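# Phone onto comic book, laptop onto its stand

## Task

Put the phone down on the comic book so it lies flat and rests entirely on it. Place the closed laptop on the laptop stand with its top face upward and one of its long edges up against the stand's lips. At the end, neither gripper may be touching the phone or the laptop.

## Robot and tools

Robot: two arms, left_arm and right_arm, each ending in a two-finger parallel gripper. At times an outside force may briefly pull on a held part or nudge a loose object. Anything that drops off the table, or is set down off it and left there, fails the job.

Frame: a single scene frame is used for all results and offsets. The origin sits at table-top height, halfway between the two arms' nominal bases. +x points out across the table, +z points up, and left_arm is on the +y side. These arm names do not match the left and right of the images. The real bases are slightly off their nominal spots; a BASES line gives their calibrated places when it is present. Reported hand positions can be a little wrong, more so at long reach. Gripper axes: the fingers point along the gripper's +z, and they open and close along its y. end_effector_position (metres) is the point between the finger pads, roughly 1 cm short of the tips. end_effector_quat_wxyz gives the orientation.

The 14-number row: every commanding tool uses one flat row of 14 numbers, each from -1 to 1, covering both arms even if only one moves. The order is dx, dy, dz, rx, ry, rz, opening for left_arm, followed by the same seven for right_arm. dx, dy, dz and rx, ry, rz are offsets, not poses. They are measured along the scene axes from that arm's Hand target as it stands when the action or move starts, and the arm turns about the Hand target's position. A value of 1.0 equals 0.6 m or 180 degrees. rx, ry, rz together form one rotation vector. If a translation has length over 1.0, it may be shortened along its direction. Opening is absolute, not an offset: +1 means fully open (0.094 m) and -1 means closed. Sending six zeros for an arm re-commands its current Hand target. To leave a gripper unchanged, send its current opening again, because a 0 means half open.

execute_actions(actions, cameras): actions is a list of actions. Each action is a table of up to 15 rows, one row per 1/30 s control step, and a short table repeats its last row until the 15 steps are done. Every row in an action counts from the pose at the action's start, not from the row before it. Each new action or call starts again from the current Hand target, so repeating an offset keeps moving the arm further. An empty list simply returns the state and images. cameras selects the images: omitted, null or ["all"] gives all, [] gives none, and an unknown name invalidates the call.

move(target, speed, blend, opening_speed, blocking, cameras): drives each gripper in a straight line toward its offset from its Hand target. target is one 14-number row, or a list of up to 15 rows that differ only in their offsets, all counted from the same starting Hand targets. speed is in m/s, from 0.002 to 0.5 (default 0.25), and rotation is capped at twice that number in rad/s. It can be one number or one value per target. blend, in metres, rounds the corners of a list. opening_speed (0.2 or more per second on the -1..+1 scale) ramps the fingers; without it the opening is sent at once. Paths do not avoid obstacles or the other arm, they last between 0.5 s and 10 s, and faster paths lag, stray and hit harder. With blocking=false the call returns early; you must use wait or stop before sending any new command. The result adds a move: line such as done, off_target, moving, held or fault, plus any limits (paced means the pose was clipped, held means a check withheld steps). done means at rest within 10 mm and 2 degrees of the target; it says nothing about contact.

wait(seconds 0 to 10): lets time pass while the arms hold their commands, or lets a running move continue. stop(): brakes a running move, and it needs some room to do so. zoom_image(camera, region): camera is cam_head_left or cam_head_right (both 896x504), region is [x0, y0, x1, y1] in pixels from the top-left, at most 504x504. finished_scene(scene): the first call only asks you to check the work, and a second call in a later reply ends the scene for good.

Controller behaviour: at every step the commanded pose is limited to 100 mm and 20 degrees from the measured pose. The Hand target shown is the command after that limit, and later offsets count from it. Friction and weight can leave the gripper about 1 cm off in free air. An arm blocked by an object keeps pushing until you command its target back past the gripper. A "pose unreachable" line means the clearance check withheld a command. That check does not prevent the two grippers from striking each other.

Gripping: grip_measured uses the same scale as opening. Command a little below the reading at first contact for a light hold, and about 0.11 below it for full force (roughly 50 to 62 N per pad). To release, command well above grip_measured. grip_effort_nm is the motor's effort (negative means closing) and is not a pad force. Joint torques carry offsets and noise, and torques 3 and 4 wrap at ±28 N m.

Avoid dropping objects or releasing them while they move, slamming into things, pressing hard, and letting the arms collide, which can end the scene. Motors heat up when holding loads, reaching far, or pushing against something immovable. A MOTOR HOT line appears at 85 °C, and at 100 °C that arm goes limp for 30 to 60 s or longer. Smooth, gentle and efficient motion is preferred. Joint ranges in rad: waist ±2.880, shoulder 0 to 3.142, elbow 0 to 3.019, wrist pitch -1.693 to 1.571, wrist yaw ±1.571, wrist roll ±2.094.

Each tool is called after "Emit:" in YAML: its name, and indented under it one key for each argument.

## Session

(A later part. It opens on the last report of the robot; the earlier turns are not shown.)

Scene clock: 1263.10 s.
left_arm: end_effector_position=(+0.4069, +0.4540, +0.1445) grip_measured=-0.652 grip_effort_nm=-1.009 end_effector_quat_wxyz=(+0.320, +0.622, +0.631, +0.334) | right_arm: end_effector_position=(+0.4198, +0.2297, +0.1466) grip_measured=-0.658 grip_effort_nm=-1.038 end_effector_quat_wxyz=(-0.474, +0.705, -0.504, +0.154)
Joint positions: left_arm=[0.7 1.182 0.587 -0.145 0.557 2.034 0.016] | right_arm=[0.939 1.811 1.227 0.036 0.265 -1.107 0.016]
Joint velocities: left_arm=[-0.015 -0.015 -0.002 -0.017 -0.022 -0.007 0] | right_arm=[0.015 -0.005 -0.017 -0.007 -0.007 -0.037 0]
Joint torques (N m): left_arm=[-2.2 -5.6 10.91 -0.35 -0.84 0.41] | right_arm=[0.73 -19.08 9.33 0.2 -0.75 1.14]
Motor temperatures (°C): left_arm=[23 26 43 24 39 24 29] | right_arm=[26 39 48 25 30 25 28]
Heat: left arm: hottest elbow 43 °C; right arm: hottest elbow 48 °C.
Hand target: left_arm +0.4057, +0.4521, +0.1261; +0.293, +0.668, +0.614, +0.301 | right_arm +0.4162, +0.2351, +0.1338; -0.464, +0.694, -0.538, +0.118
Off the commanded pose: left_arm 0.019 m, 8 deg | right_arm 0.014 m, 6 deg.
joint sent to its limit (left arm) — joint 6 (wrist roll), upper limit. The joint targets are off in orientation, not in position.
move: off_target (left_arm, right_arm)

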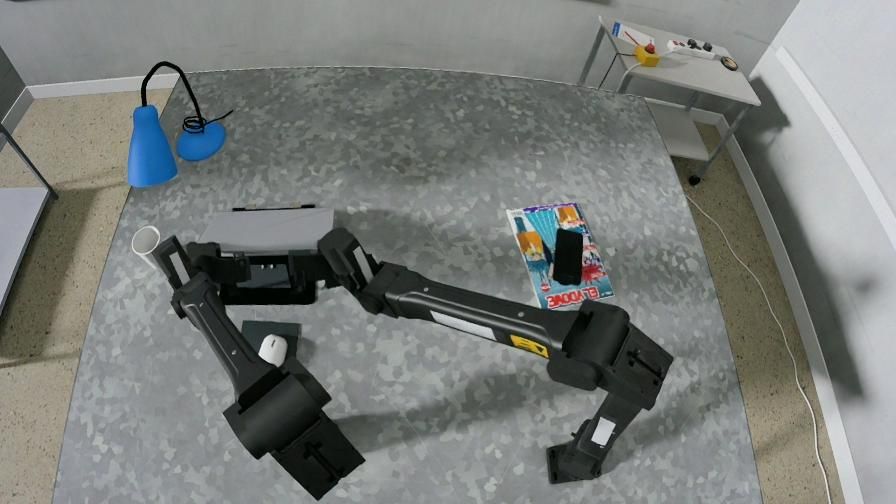

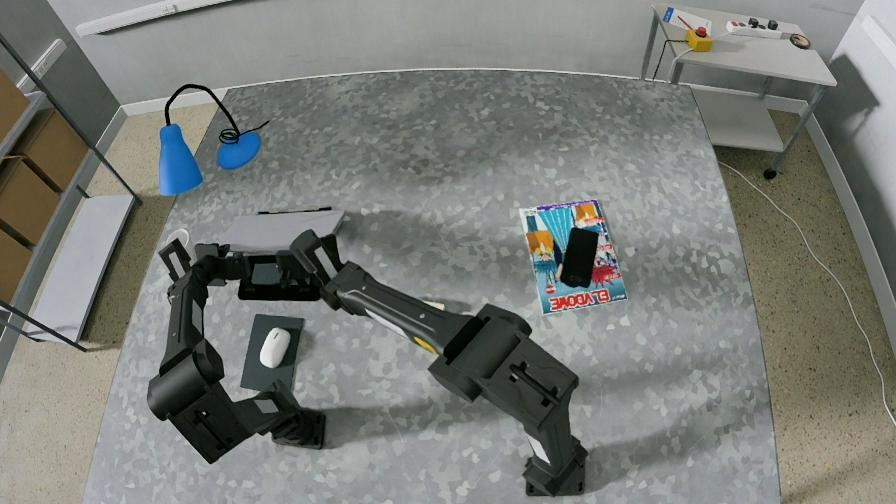

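Emit:
move:
  target: [0.0, 0, 0.025, 0, -0.04, 0, -0.97, 0.005, 0.0, 0.015, 0.0, -0.03, 0, -0.97]
  speed: 0.03
  cameras: []

Emit:
move:
  target: [0.0, 0, 0.0, 0, 0, 0, -0.35, 0.0, 0.0, 0.0, 0.0, 0, 0, -0.35]
  opening_speed: 0.2

Emit:
zoom_image:
  camera: "cam_head_left"
  region: [190, 180, 350, 270]

Emit:
zoom_image:
  camera: "cam_head_right"
  region: [210, 180, 370, 270]

Scene clock: 1270.33 s.
left_arm: end_effector_position=(+0.4107, +0.4534, +0.1485) grip_measured=-0.652 grip_effort_nm=-1.009 end_effector_quat_wxyz=(+0.338, +0.622, +0.618, +0.342) | right_arm: end_effector_position=(+0.4237, +0.2294, +0.1518) grip_measured=-0.658 grip_effort_nm=-1.033 end_effector_quat_wxyz=(-0.482, +0.700, -0.500, +0.166)
Joint positions: left_arm=[0.707 1.19 0.583 -0.103 0.599 2.031 0.016] | right_arm=[0.939 1.811 1.227 0.059 0.285 -1.122 0.016]
Joint velocities: left_arm=[-0.005 0.005 0.007 -0.002 0.007 0.037 0.001] | right_arm=[-0.005 -0.024 0.007 0.007 0.125 0.022 0]
Joint torques (N m): left_arm=[-1.14 -8.47 8.01 1.96 0.86 0.43] | right_arm=[1.2 -19.19 7.76 2.32 0.06 0.69]
Motor temperatures (°C): left_arm=[23 26 42 24 39 24 29] | right_arm=[26 39 47 25 30 25 28]
Heat: left arm: hottest elbow 42 °C; right arm: hottest elbow 47 °C.
Hand target: left_arm +0.4057, +0.4520, +0.1412; +0.331, +0.648, +0.595, +0.341 | right_arm +0.4192, +0.2350, +0.1429; -0.488, +0.688, -0.516, +0.151
Off the commanded pose: left_arm 0.009 m, 4 deg | right_arm 0.012 m, 3 deg.
joint sent to its limit (left arm) — joint 6 (wrist roll), upper limit. The joint targets still meet the commanded pose.
move: off_target (left_arm, right_arm)
No camera images: "cameras" was empty.

Scene clock: 1273.70 s.
left_arm: end_effector_position=(+0.4133, +0.4515, +0.1538) grip_measured=-0.354 grip_effort_nm=0.173 end_effector_quat_wxyz=(+0.342, +0.634, +0.597, +0.353) | right_arm: end_effector_position=(+0.4244, +0.2299, +0.1532) grip_measured=-0.352 grip_effort_nm=0.066 end_effector_quat_wxyz=(-0.488, +0.686, -0.517, +0.156)
Joint positions: left_arm=[0.708 1.189 0.583 -0.085 0.623 2.065 0.03] | right_arm=[0.939 1.811 1.227 0.067 0.287 -1.074 0.03]
Joint velocities: left_arm=[0.005 -0.015 0.002 -0.007 0.007 -0.022 0.001] | right_arm=[-0.015 -0.005 -0.002 -0.007 0.037 0.007 -0.001]
Joint torques (N m): left_arm=[-1.03 -8.41 8.2 1.46 -0.06 0.1] | right_arm=[1.32 -19.43 7.71 2.06 0.01 0.28]
Motor temperatures (°C): left_arm=[23 26 42 24 38 24 29] | right_arm=[26 39 47 25 30 25 28]
Heat: left arm: hottest elbow 42 °C; right arm: hottest elbow 47 °C.
Hand target: left_arm +0.4058, +0.4518, +0.1413; +0.331, +0.648, +0.594, +0.342 | right_arm +0.4192, +0.2350, +0.1429; -0.488, +0.688, -0.516, +0.151
Off the commanded pose: left_arm 0.015 m, 2 deg | right_arm 0.013 m, 1 deg.
joint sent to its limit (left arm) — joint 6 (wrist roll), upper limit. The joint targets still meet the commanded pose.
move: off_target (left_arm, right_arm)

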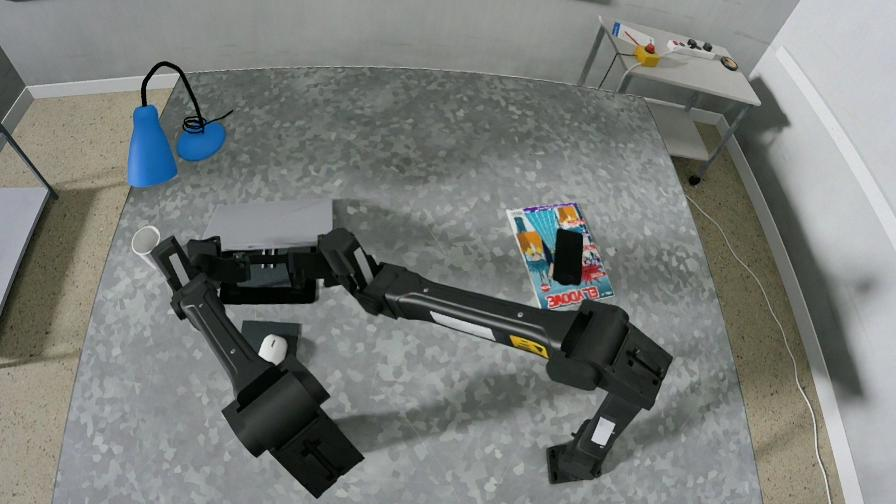

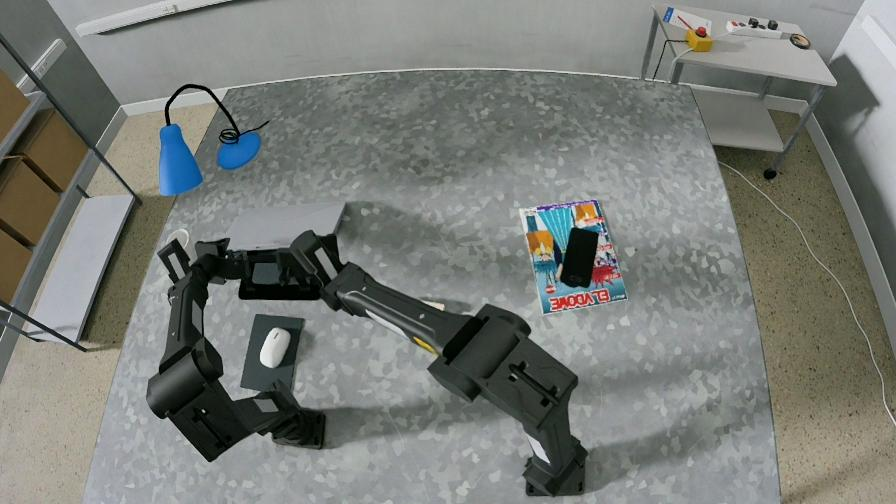

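Scaled by 3.150.

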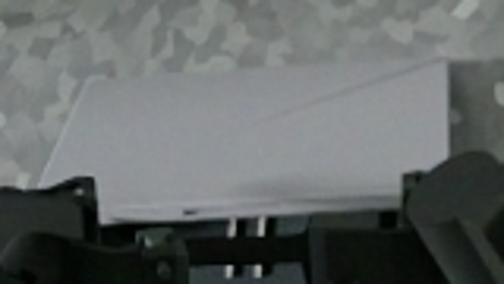

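Scaled by 3.150.

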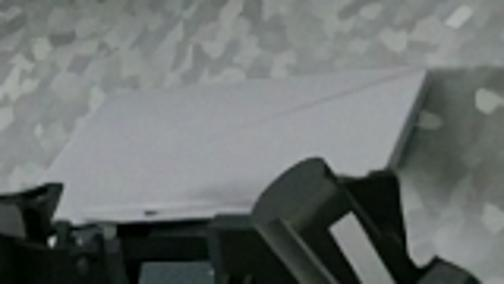

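Emit:
move:
  target: [0.0, 0, 0.0, 0, 0, 0, -0.95, 0.0, 0.0, 0.0, 0.0, 0, 0, -0.95]
  opening_speed: 0.3

Emit:
zoom_image:
  camera: "cam_head_left"
  region: [190, 180, 350, 270]

Emit:
zoom_image:
  camera: "cam_head_right"
  region: [210, 180, 370, 270]

Scene clock: 1281.20 s.
left_arm: end_effector_position=(+0.4108, +0.4501, +0.1493) grip_measured=-0.947 grip_effort_nm=-0.085 end_effector_quat_wxyz=(+0.339, +0.636, +0.598, +0.351) | right_arm: end_effector_position=(+0.4244, +0.2299, +0.1532) grip_measured=-0.948 grip_effort_nm=-0.085 end_effector_quat_wxyz=(-0.488, +0.686, -0.517, +0.156)
Joint positions: left_arm=[0.708 1.189 0.574 -0.085 0.619 2.073 0.002] | right_arm=[0.939 1.811 1.227 0.067 0.287 -1.074 0.002]
Joint velocities: left_arm=[0.005 -0.015 -0.002 0.007 0.037 -0.007 0] | right_arm=[-0.005 0.005 -0.007 -0.007 0.007 -0.022 0]
Joint torques (N m): left_arm=[-0.56 -7.77 8.77 1.39 0.13 0.09] | right_arm=[1.2 -19.37 7.73 2.07 0.01 0.27]
Motor temperatures (°C): left_arm=[23 26 41 24 38 24 29] | right_arm=[26 39 46 25 29 25 28]
Heat: left arm: hottest elbow 41 °C; right arm: hottest elbow 46 °C.
Hand target: left_arm +0.4058, +0.4518, +0.1412; +0.331, +0.648, +0.595, +0.341 | right_arm +0.4192, +0.2350, +0.1429; -0.488, +0.688, -0.516, +0.151
Off the commanded pose: left_arm 0.010 m, 2 deg | right_arm 0.013 m, 1 deg.
joint sent to its limit (left arm) — joint 6 (wrist roll), upper limit. The joint targets still meet the commanded pose.
move: off_target (right_arm)

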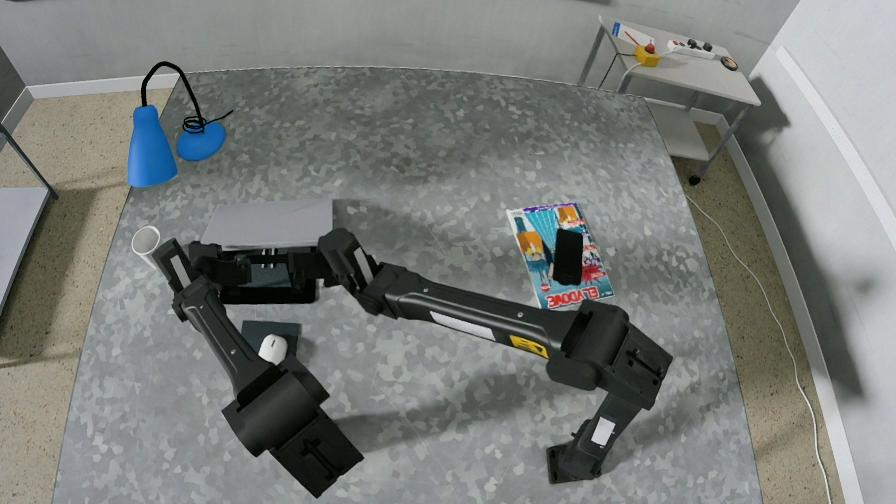

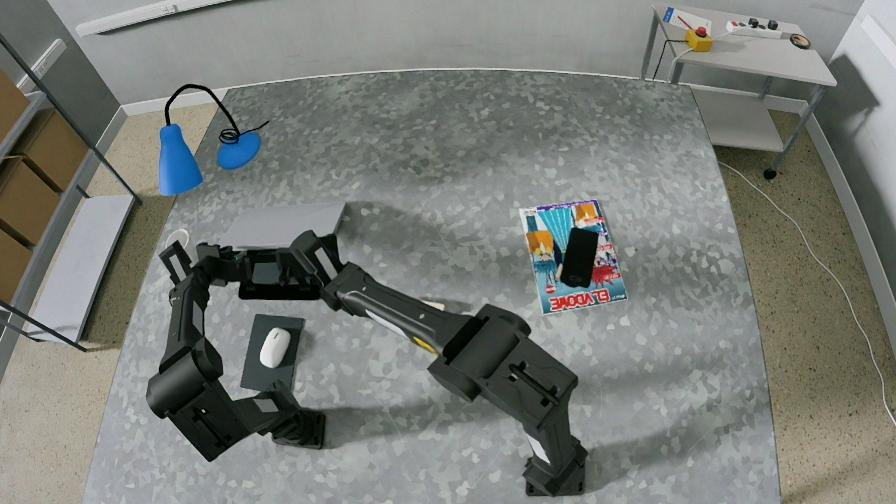

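Scaled by 3.150.

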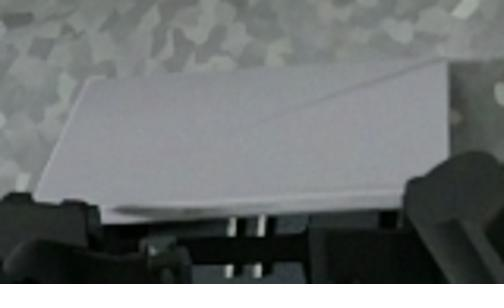

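Scaled by 3.150.

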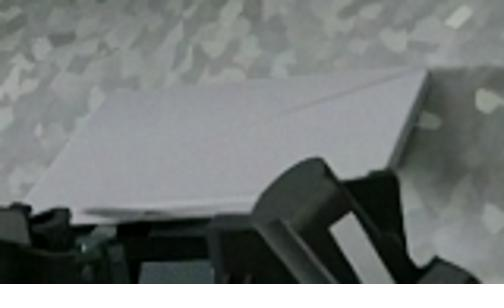

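Emit:
move:
  target: [-0.13, 0.0, 0.07, 0, 0, 0, -0.95, -0.12, -0.07, 0.07, 0.0, 0, 0, -0.95]
  speed: 0.06

Emit:
zoom_image:
  camera: "cam_head_left"
  region: [190, 180, 350, 310]

Emit:
zoom_image:
  camera: "cam_head_right"
  region: [210, 180, 370, 310]

Scene clock: 1287.37 s.
left_arm: end_effector_position=(+0.3347, +0.4524, +0.1845) grip_measured=-0.948 grip_effort_nm=-0.081 end_effector_quat_wxyz=(+0.345, +0.587, +0.633, +0.369) | right_arm: end_effector_position=(+0.3564, +0.1967, +0.1840) grip_measured=-0.949 grip_effort_nm=-0.085 end_effector_quat_wxyz=(-0.490, +0.685, -0.516, +0.154)
Joint positions: left_arm=[0.89 0.918 0.497 -0.283 0.712 2.074 0.002] | right_arm=[1.009 1.618 1.057 0.033 0.345 -1.035 0.002]
Joint velocities: left_arm=[0.005 0.005 -0.002 0.022 -0.037 -0.037 -0.001] | right_arm=[-0.005 0.005 -0.012 -0.002 -0.051 0.081 -0.001]
Joint torques (N m): left_arm=[-0.85 -6.07 10.04 0.98 0.37 0.07] | right_arm=[1.44 -18.67 7.2 1.11 0.19 0.28]
Motor temperatures (°C): left_arm=[23 26 41 24 37 24 28] | right_arm=[26 40 46 25 29 25 27]
Heat: left arm: hottest elbow 41 °C; right arm: hottest elbow 46 °C.
Hand target: left_arm +0.3280, +0.4529, +0.1829; +0.331, +0.648, +0.594, +0.341 | right_arm +0.3467, +0.1945, +0.1855; -0.488, +0.688, -0.516, +0.151
Off the commanded pose: left_arm 0.007 m, 9 deg | right_arm 0.010 m, 0 deg.
joint sent to its limit (left arm) — joint 6 (wrist roll), upper limit. The joint targets are off in orientation, not in position.
move: off_target (left_arm)

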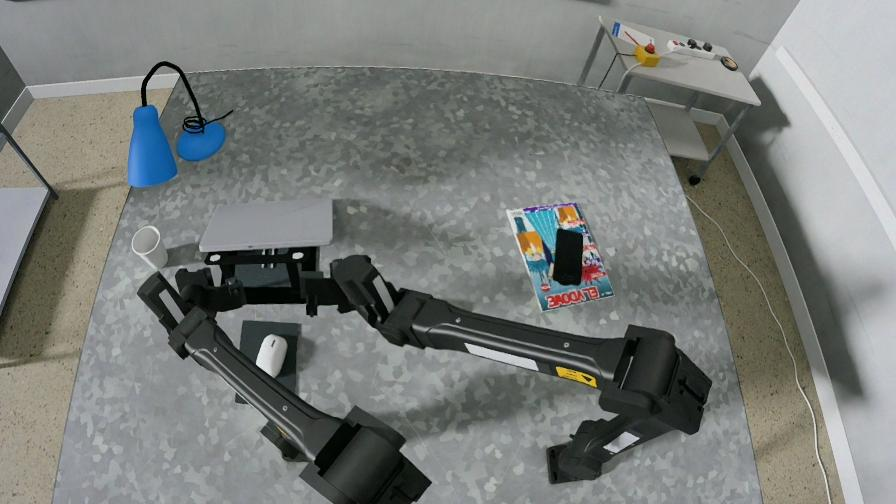

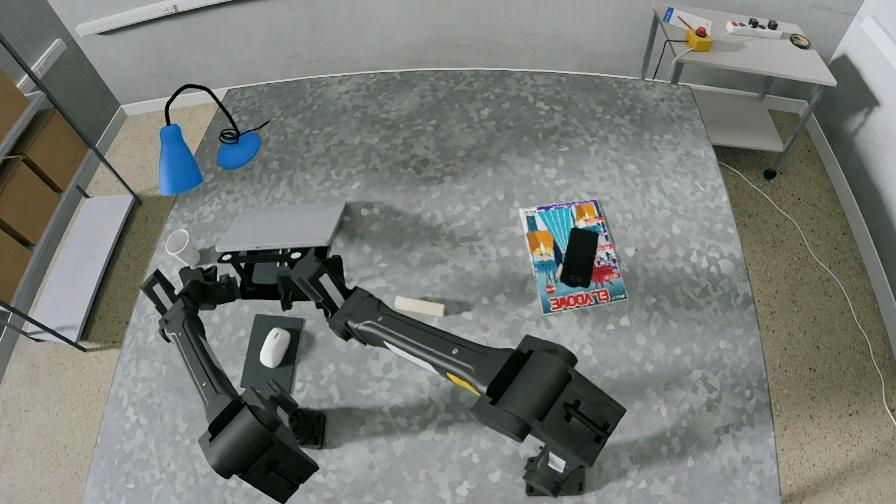

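Scaled by 3.150.

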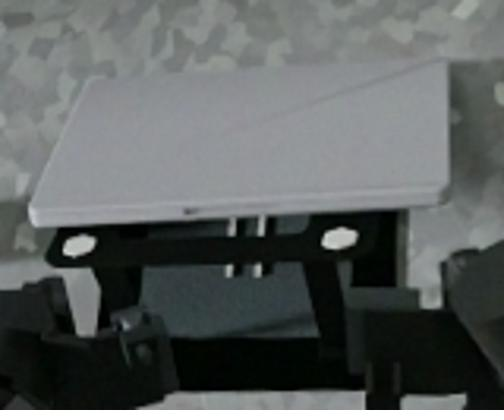

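Scaled by 3.150.

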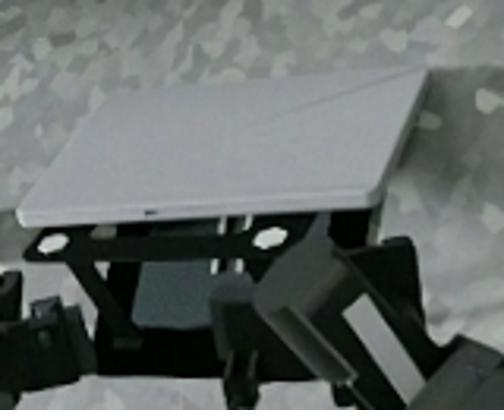

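Emit:
move:
  target:
    - [0.0, -0.02, 0.12, 0, 0, 0, -0.95, -0.06, -0.12, 0.08, 0.0, 0, 0, -0.95]
    - [0.0, -0.08, 0.30, 0, 0, 0, -0.95, -0.12, -0.32, 0.1, 0.0, 0, 0, -0.95]
  speed: 0.12
  blend: 0.03
  cameras: []

Emit:
move:
  target: [0.2, -0.11, 0.0, -0.252, 0.245, 0.48, -0.2, 0, 0, 0, 0.0, 0, 0, -0.95]
  speed: 0.2

Scene clock: 1323.23 s.
left_arm: end_effector_position=(+0.3218, +0.4043, +0.3217) grip_measured=-0.948 grip_effort_nm=-0.081 end_effector_quat_wxyz=(+0.333, +0.610, +0.641, +0.326) | right_arm: end_effector_position=(+0.2721, +0.0130, +0.2529) grip_measured=-0.949 grip_effort_nm=-0.085 end_effector_quat_wxyz=(-0.496, +0.685, -0.513, +0.147)
Joint positions: left_arm=[0.799 0.73 0.828 -0.883 0.643 2.074 0.002] | right_arm=[0.915 0.971 0.671 -0.201 0.247 -1.083 0.002]
Joint velocities: left_arm=[0.005 -0.005 -0.002 0.007 0.022 -0.022 -0.002] | right_arm=[-0.015 0.005 0.007 0.002 0.007 0.007 0]
Joint torques (N m): left_arm=[-2.49 -4.31 18.74 0.84 0.16 0.03] | right_arm=[-0.26 -8.23 8.05 1.11 -0.02 0.15]
Motor temperatures (°C): left_arm=[23 26 41 24 36 24 28] | right_arm=[26 39 43 25 28 24 27]
Heat: left arm: hottest elbow 41 °C; right arm: hottest elbow 43 °C.
Hand target: left_arm +0.3284, +0.4057, +0.3627; +0.331, +0.648, +0.595, +0.341 | right_arm +0.2720, +0.0040, +0.2468; -0.488, +0.688, -0.515, +0.151
Off the commanded pose: left_arm 0.042 m, 7 deg | right_arm 0.013 m, 1 deg.
joint sent to its limit (left arm) — joint 6 (wrist roll), upper limit. The joint targets are off in orientation, not in position.
move: off_target (left_arm, right_arm)
No camera images: "cameras" was empty.

Scene clock: 1328.67 s.
left_arm: end_effector_position=(+0.4342, +0.3410, +0.3376) grip_measured=-0.202 grip_effort_nm=0.120 end_effector_quat_wxyz=(+0.036, -0.002, +0.999, +0.017) | right_arm: end_effector_position=(+0.2722, +0.0129, +0.2529) grip_measured=-0.949 grip_effort_nm=-0.085 end_effector_quat_wxyz=(-0.496, +0.685, -0.513, +0.147)
Joint positions: left_arm=[0.206 1.384 1.562 -1.67 -0.017 0.23 0.037] | right_arm=[0.914 0.971 0.671 -0.201 0.247 -1.084 0.002]
Joint velocities: left_arm=[0.015 -0.005 0.002 0.002 -0.007 0.022 0] | right_arm=[-0.005 -0.005 0.002 -0.017 -0.051 -0.007 0]
Joint torques (N m): left_arm=[-2.61 -11.58 17.32 0.09 0.12 -0.09] | right_arm=[-0.32 -8.29 8.1 1.11 -0.01 0.14]
Motor temperatures (°C): left_arm=[23 26 42 24 36 24 28] | right_arm=[26 38 42 25 28 24 27]
Heat: left arm: hottest elbow 42 °C; right arm: hottest elbow 42 °C.
Hand target: left_arm +0.4489, +0.3375, +0.3621; +0.001, -0.001, +1.000, +0.006 | right_arm +0.2721, +0.0039, +0.2468; -0.488, +0.688, -0.516, +0.151
Off the commanded pose: left_arm 0.029 m, 5 deg | right_arm 0.011 m, 1 deg.
joint sent to its limit (left arm) — joint 4 (wrist pitch), lower limit. The joint targets are off in orientation, not in position.
move: off_target (left_arm, right_arm)

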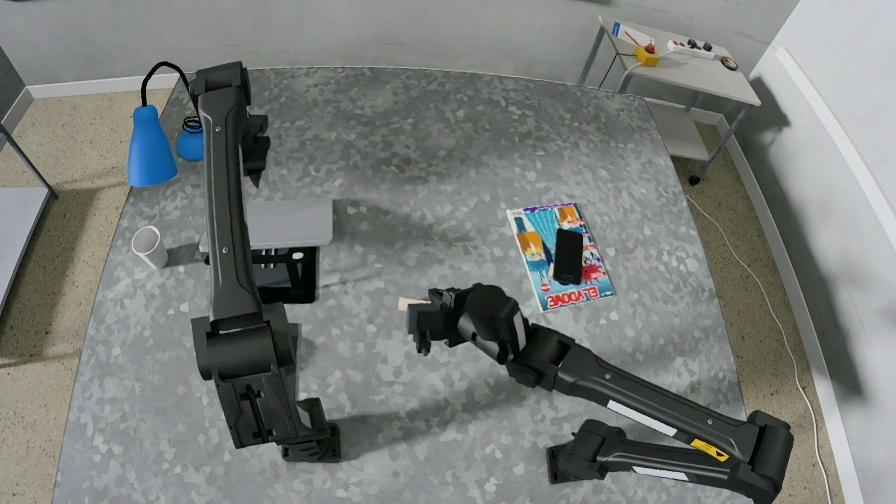

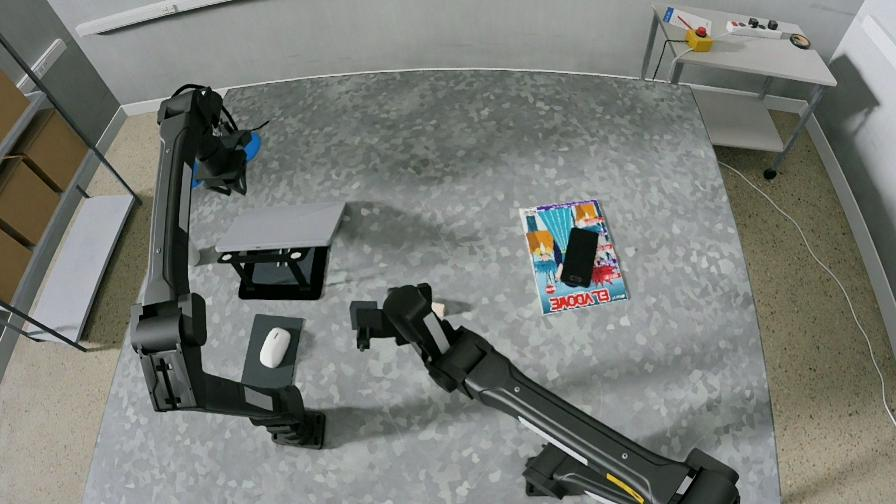

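Emit:
zoom_image:
  camera: "cam_head_right"
  region: [200, 180, 370, 310]

Emit:
zoom_image:
  camera: "cam_head_left"
  region: [190, 180, 360, 310]

Scaled by 2.965.

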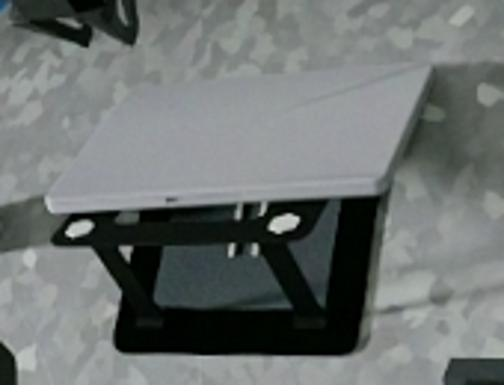

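Scaled by 2.965.

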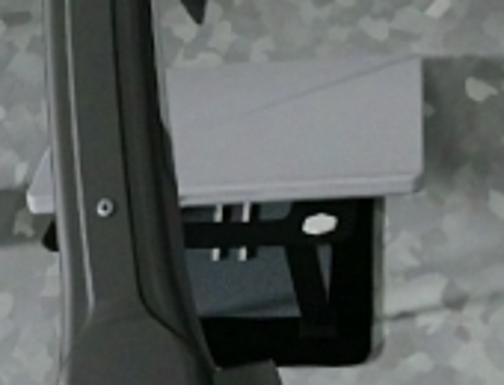

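Emit:
move:
  target: [0.40, 0, -0.08, 0, 0, 0, -0.2, 0, 0, 0, 0.0, 0, 0, -0.95]
  speed: 0.2

Scene clock: 1336.63 s.
left_arm: end_effector_position=(+0.6776, +0.3405, +0.2869) grip_measured=-0.202 grip_effort_nm=0.125 end_effector_quat_wxyz=(+0.065, -0.001, +0.998, +0.018) | right_arm: end_effector_position=(+0.2722, +0.0129, +0.2529) grip_measured=-0.949 grip_effort_nm=-0.085 end_effector_quat_wxyz=(-0.496, +0.685, -0.513, +0.147)
Joint positions: left_arm=[0.118 2.021 2.255 -1.67 -0.017 0.145 0.037] | right_arm=[0.914 0.971 0.671 -0.201 0.247 -1.084 0.002]
Joint velocities: left_arm=[-0.005 0.005 0.012 -0.002 -0.007 0.037 0] | right_arm=[-0.005 -0.005 0.012 -0.012 0.037 0.022 -0.001]
Joint torques (N m): left_arm=[-2.32 -22.24 16.66 0.21 0.09 -0.08] | right_arm=[-0.44 -8.35 8.1 1.11 -0.02 0.15]
Motor temperatures (°C): left_arm=[23 26 43 24 35 24 28] | right_arm=[26 38 42 25 28 24 26]
Heat: left arm: hottest elbow 43 °C; right arm: hottest elbow 42 °C.
Hand target: left_arm +0.6889, +0.3337, +0.3133; +0.001, -0.001, +1.000, +0.006 | right_arm +0.2720, +0.0039, +0.2468; -0.488, +0.688, -0.516, +0.151
Off the commanded pose: left_arm 0.030 m, 8 deg | right_arm 0.011 m, 1 deg.
joint sent to its limit (left arm) — joint 4 (wrist pitch), lower limit. The joint targets are off in position and orientation.
move: off_target (left_arm, right_arm)

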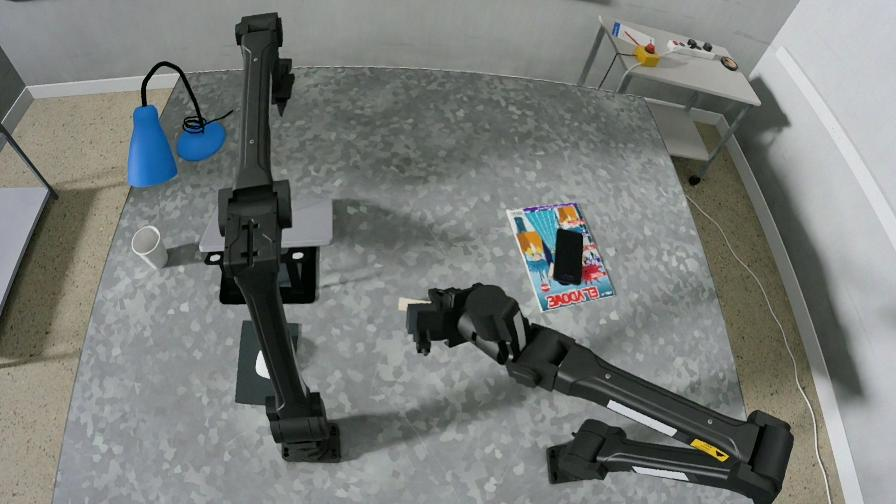

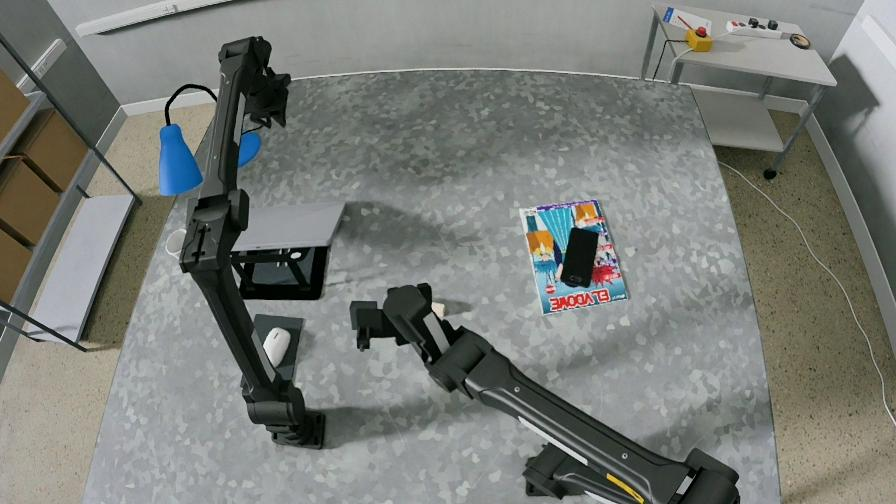

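Emit:
move:
  target: [0.0, 0.03, -0.28, 0, 0, 0, -0.2, 0, 0, 0, 0.0, 0, 0, -0.95]
  speed: 0.12

Emit:
zoom_image:
  camera: "cam_head_right"
  region: [180, 100, 380, 280]

Emit:
zoom_image:
  camera: "cam_head_left"
  region: [180, 100, 380, 280]

Scene clock: 1344.43 s.
left_arm: end_effector_position=(+0.6865, +0.3429, +0.1506) grip_measured=-0.202 grip_effort_nm=0.125 end_effector_quat_wxyz=(+0.000, +0.001, +1.000, +0.008) | right_arm: end_effector_position=(+0.2722, +0.0129, +0.2529) grip_measured=-0.949 grip_effort_nm=-0.076 end_effector_quat_wxyz=(-0.496, +0.685, -0.513, +0.147)
Joint positions: left_arm=[0.12 2.127 2.075 -1.516 -0.016 0.151 0.037] | right_arm=[0.914 0.971 0.671 -0.201 0.247 -1.084 0.002]
Joint velocities: left_arm=[-0.005 -0.015 -0.007 -0.017 0.037 0.081 -0.001] | right_arm=[-0.024 -0.034 0.002 -0.007 0.051 0.007 0.001]
Joint torques (N m): left_arm=[-0.09 -23.53 10.15 0.95 0.1 0.11] | right_arm=[-0.38 -8.29 8.09 1.11 -0.02 0.15]
Motor temperatures (°C): left_arm=[23 27 44 24 35 24 28] | right_arm=[26 37 42 25 28 24 26]
Heat: left arm: hottest elbow 44 °C; right arm: hottest elbow 42 °C.
Hand target: left_arm +0.6873, +0.3504, +0.1447; +0.001, +0.000, +1.000, +0.007 | right_arm +0.2720, +0.0040, +0.2468; -0.488, +0.688, -0.516, +0.151
Off the commanded pose: left_arm 0.011 m, 0 deg | right_arm 0.011 m, 1 deg.
move: off_target (left_arm, right_arm)

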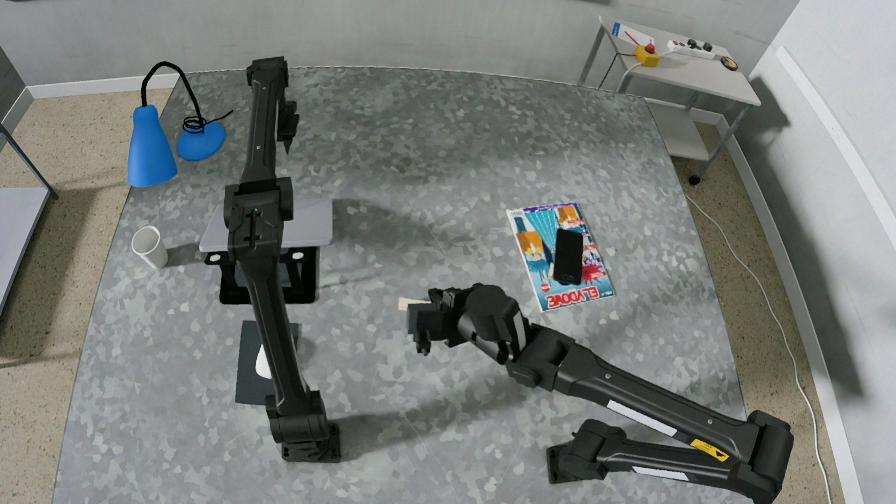

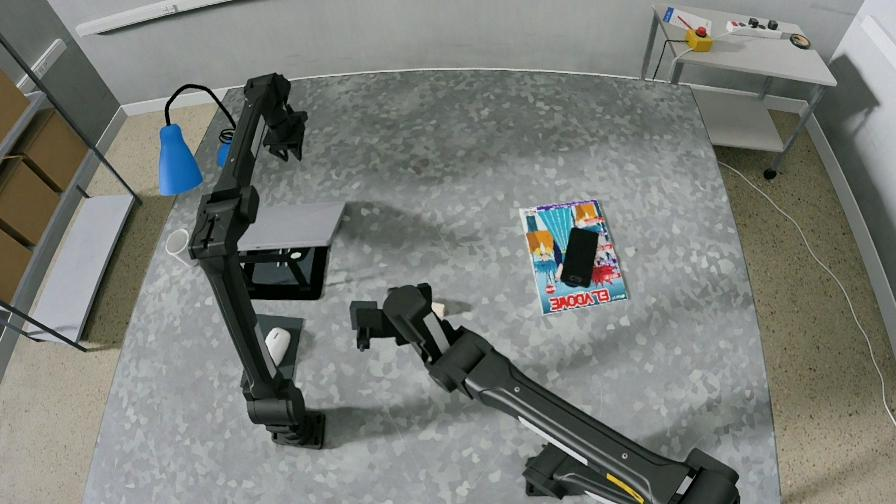

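Scaled by 2.520.

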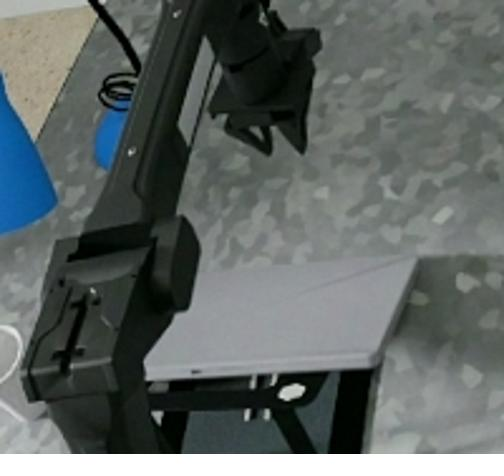

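Scaled by 2.520.

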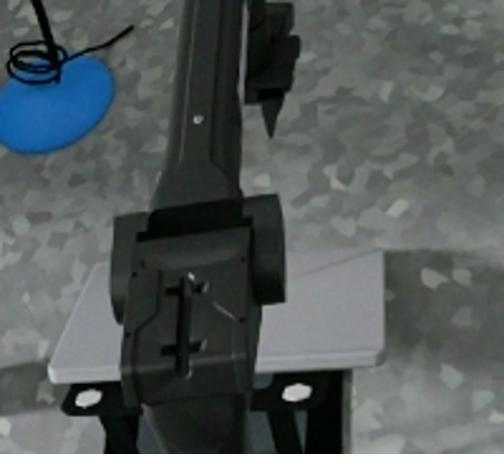

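Emit:
move:
  target: [0.0, 0.02, -0.165, 0, 0, 0, -0.2, 0, 0, 0, 0.0, 0, 0, -0.95]
  speed: 0.08

Emit:
zoom_image:
  camera: "cam_head_right"
  region: [180, 130, 380, 280]

Emit:
zoom_image:
  camera: "cam_head_left"
  region: [180, 130, 380, 280]

Scene clock: 1350.87 s.
left_arm: end_effector_position=(+0.6881, +0.3524, +0.0553) grip_measured=-0.202 grip_effort_nm=0.125 end_effector_quat_wxyz=(+0.003, +0.003, +1.000, +0.009) | right_arm: end_effector_position=(+0.2722, +0.0129, +0.2529) grip_measured=-0.949 grip_effort_nm=-0.081 end_effector_quat_wxyz=(-0.496, +0.685, -0.513, +0.147)
Joint positions: left_arm=[0.134 2.179 1.911 -1.293 -0.016 0.168 0.037] | right_arm=[0.914 0.971 0.671 -0.201 0.247 -1.084 0.002]
Joint velocities: left_arm=[0.005 0.005 -0.007 -0.002 0.007 -0.037 0] | right_arm=[-0.005 0.005 -0.012 -0.007 -0.007 0.007 0]
Joint torques (N m): left_arm=[0.09 -24.12 9.39 0.95 0.06 0.08] | right_arm=[-0.32 -8.23 8.1 1.13 -0.01 0.14]
Motor temperatures (°C): left_arm=[23 28 43 24 35 24 28] | right_arm=[26 37 42 25 27 24 26]
Heat: left arm: hottest elbow 43 °C; right arm: hottest elbow 42 °C.
Hand target: left_arm +0.6864, +0.3614, +0.0458; +0.001, +0.000, +1.000, +0.007 | right_arm +0.2720, +0.0040, +0.2468; -0.488, +0.688, -0.516, +0.151
Off the commanded pose: left_arm 0.014 m, 0 deg | right_arm 0.011 m, 1 deg.
move: off_target (left_arm, right_arm)

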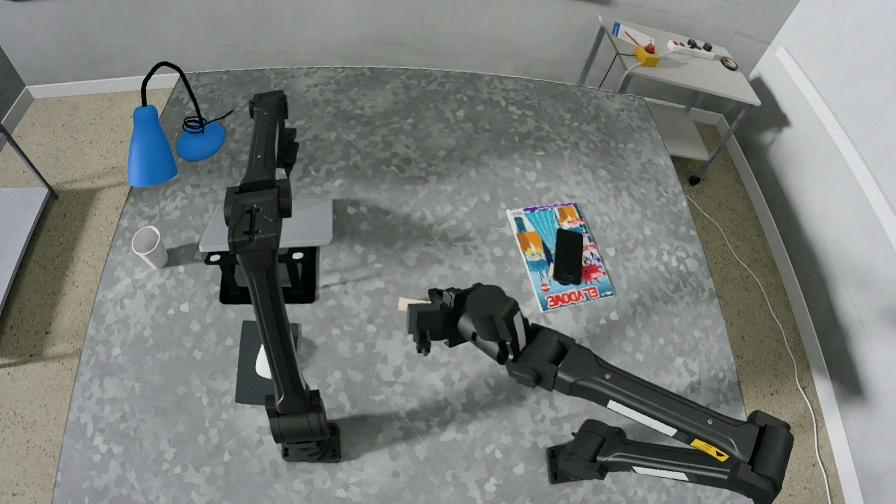

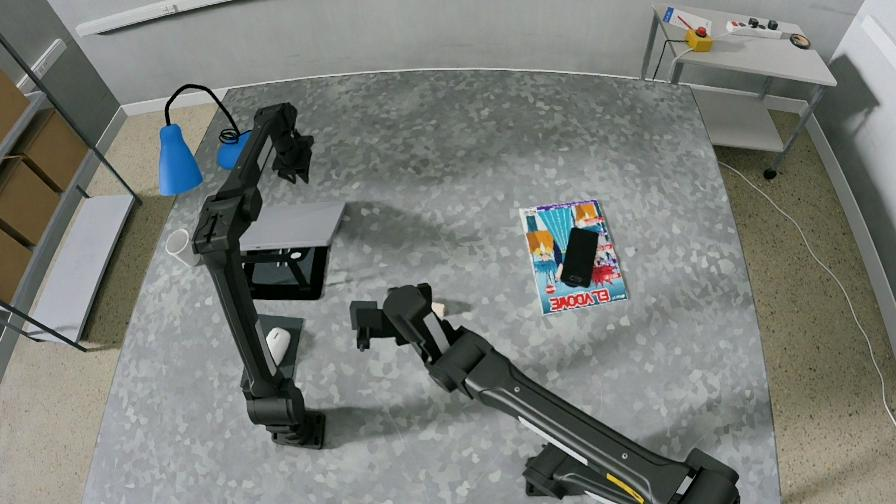

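Scaled by 2.520.

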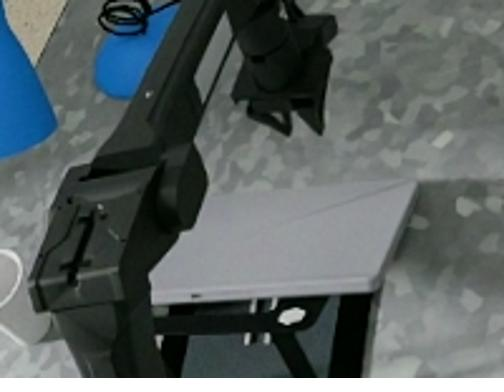

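Scaled by 2.520.

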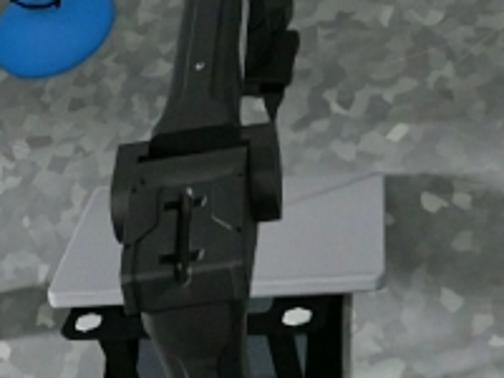

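Emit:
move:
  target:
    - [0.0, 0.035, -0.015, 0, 0, 0, -0.2, 0, 0, 0, 0.0, 0, 0, -0.95]
    - [-0.08, 0.035, -0.02, 0, 0, 0, -0.2, 0, 0, 0, 0.0, 0, 0, -0.95]
  speed: 0.04

Emit:
zoom_image:
  camera: "cam_head_right"
  region: [180, 130, 380, 280]

Emit:
zoom_image:
  camera: "cam_head_left"
  region: [180, 130, 380, 280]

Scene clock: 1358.00 s.
left_arm: end_effector_position=(+0.6393, +0.3739, +0.0173) grip_measured=-0.202 grip_effort_nm=0.125 end_effector_quat_wxyz=(-0.015, +0.003, +1.000, +0.005) | right_arm: end_effector_position=(+0.2722, +0.0129, +0.2529) grip_measured=-0.949 grip_effort_nm=-0.076 end_effector_quat_wxyz=(-0.496, +0.685, -0.513, +0.147)
Joint positions: left_arm=[0.181 2.122 1.706 -1.181 -0.016 0.214 0.037] | right_arm=[0.914 0.971 0.671 -0.201 0.247 -1.084 0.002]
Joint velocities: left_arm=[-0.005 -0.015 0.012 -0.007 0.007 -0.037 0.001] | right_arm=[-0.005 -0.005 0.012 -0.017 0.051 0.037 0.001]
Joint torques (N m): left_arm=[0.38 -25.99 8.28 0.7 0.08 0.15] | right_arm=[-0.32 -8.29 8.08 1.11 -0.01 0.14]
Motor temperatures (°C): left_arm=[23 29 43 24 34 24 28] | right_arm=[26 36 42 25 27 24 26]
Heat: left arm: hottest elbow 43 °C; right arm: hottest elbow 42 °C.
Hand target: left_arm +0.6383, +0.3828, +0.0339; +0.001, +0.000, +1.000, +0.007 | right_arm +0.2720, +0.0040, +0.2468; -0.488, +0.688, -0.516, +0.151
Off the commanded pose: left_arm 0.018 m, 2 deg | right_arm 0.011 m, 1 deg.
move: off_target (left_arm, right_arm)

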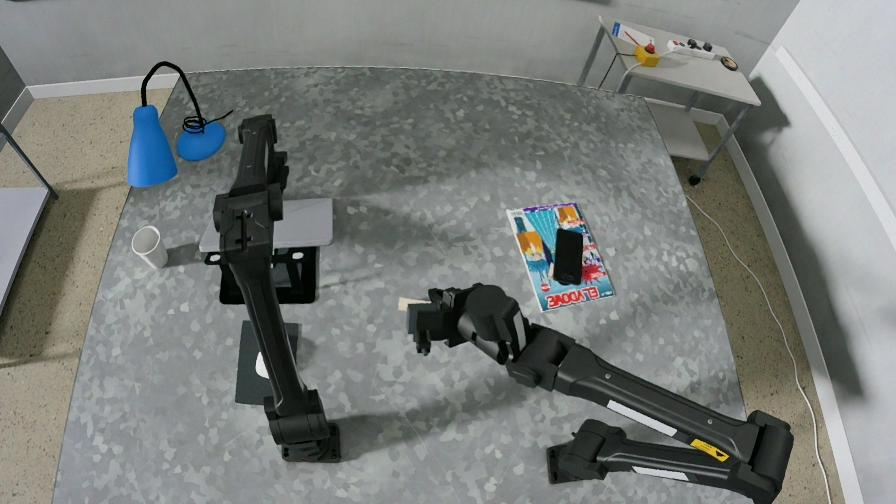

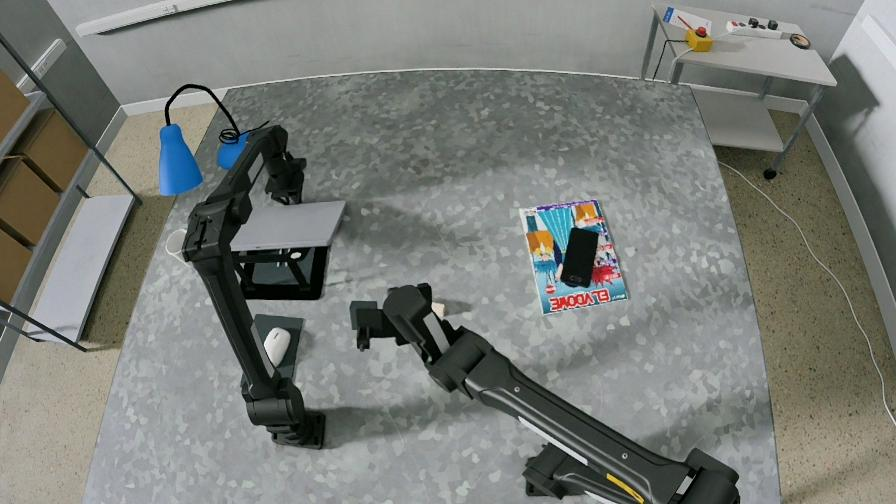

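Scaled by 2.520.

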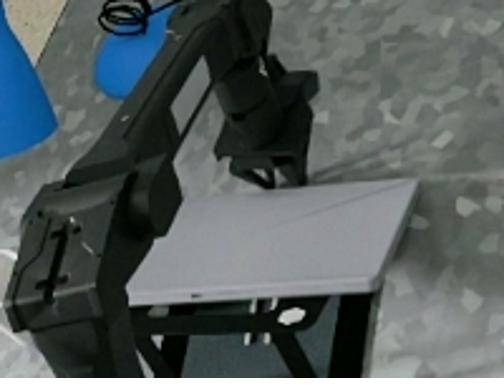

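Scaled by 2.520.

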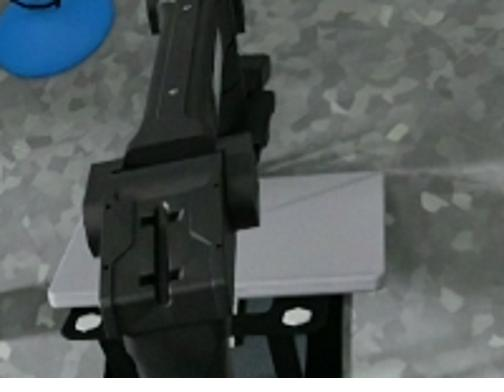

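Emit:
move:
  target: [-0.05, -0.01, 0.01, 0, 0, 0, -0.2, 0, 0, 0, 0.0, 0, 0, -0.95]
  speed: 0.03

Emit:
zoom_image:
  camera: "cam_head_right"
  region: [180, 130, 380, 280]

Emit:
zoom_image:
  camera: "cam_head_left"
  region: [180, 130, 380, 280]

Scene clock: 1362.43 s.
left_arm: end_effector_position=(+0.6236, +0.3704, +0.0405) grip_measured=-0.202 grip_effort_nm=0.125 end_effector_quat_wxyz=(+0.015, +0.002, +1.000, +0.010) | right_arm: end_effector_position=(+0.2722, +0.0129, +0.2529) grip_measured=-0.949 grip_effort_nm=-0.081 end_effector_quat_wxyz=(-0.496, +0.685, -0.513, +0.147)
Joint positions: left_arm=[0.181 2.021 1.601 -1.117 -0.014 0.215 0.037] | right_arm=[0.914 0.971 0.671 -0.201 0.247 -1.084 0.002]
Joint velocities: left_arm=[-0.005 -0.005 -0.017 0.012 -0.066 0.007 0] | right_arm=[-0.005 -0.005 -0.007 -0.007 0.022 0.022 0]
Joint torques (N m): left_arm=[-0.67 -22.89 7.15 -0.34 0.06 0.1] | right_arm=[-0.38 -8.29 8.09 1.11 -0.02 0.15]
Motor temperatures (°C): left_arm=[23 29 42 24 34 24 28] | right_arm=[26 36 42 25 27 24 26]
Heat: left arm: hottest elbow 42 °C; right arm: hottest elbow 42 °C.
Hand target: left_arm +0.6083, +0.3773, +0.0400; +0.001, +0.000, +1.000, +0.007 | right_arm +0.2720, +0.0040, +0.2468; -0.488, +0.688, -0.516, +0.151
Off the commanded pose: left_arm 0.017 m, 2 deg | right_arm 0.011 m, 1 deg.
move: off_target (left_arm, right_arm)

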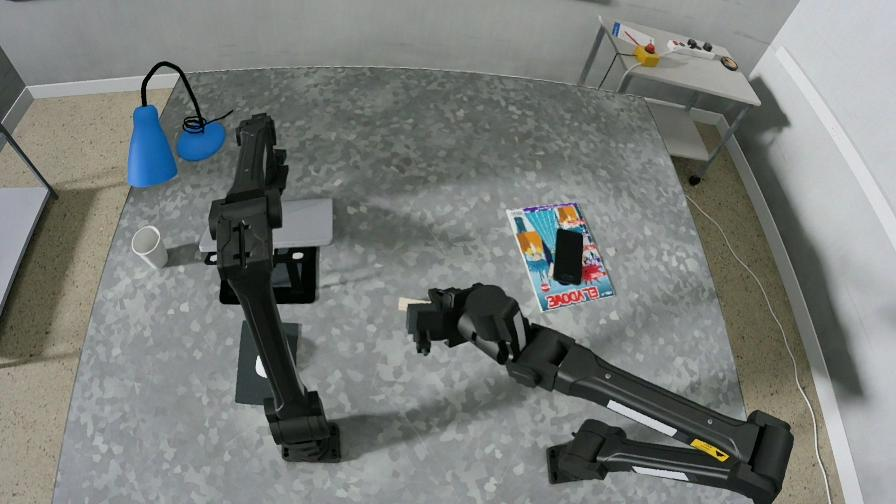

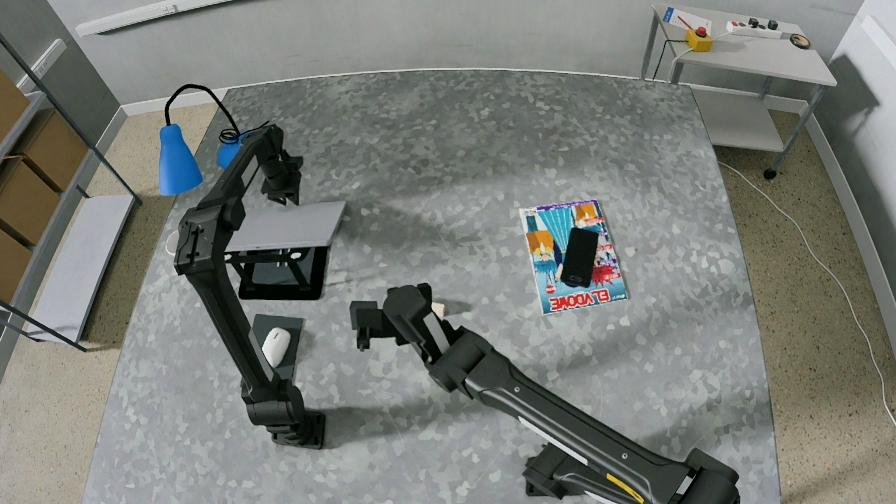

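Scaled by 2.520.

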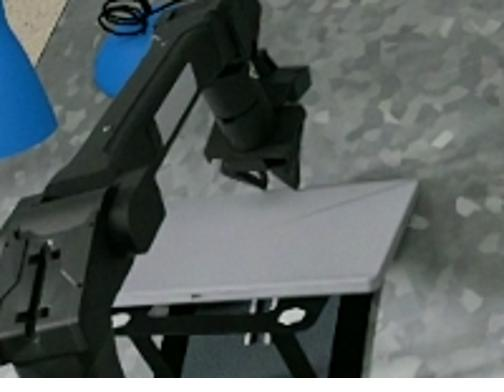

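Scaled by 2.520.

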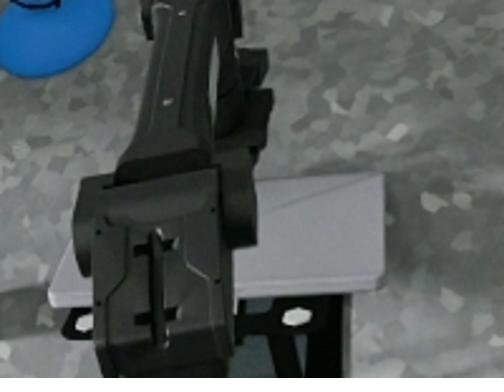

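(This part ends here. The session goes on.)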